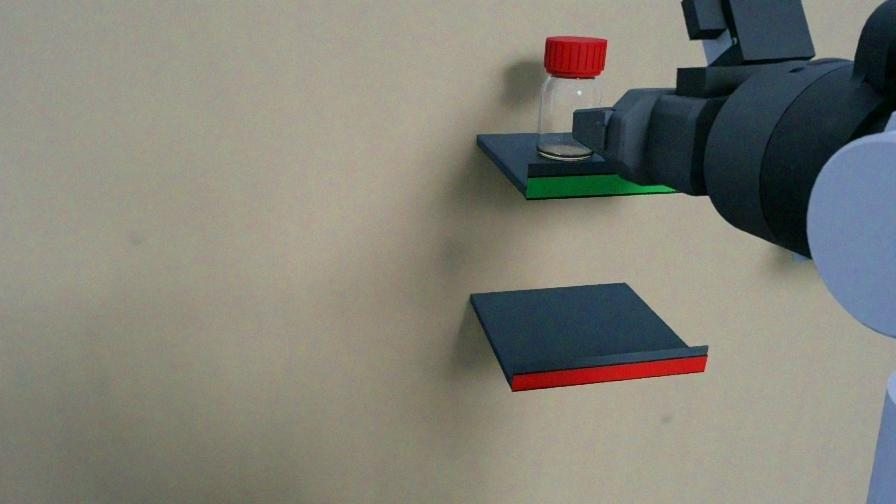

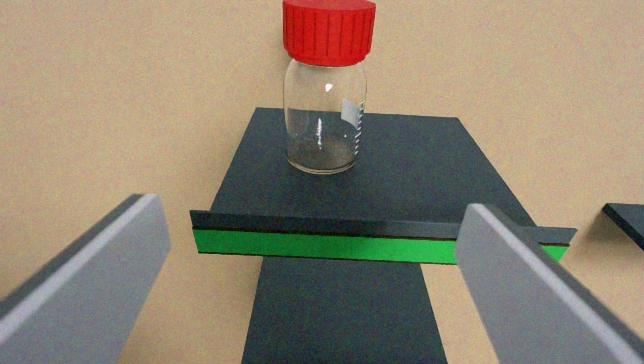

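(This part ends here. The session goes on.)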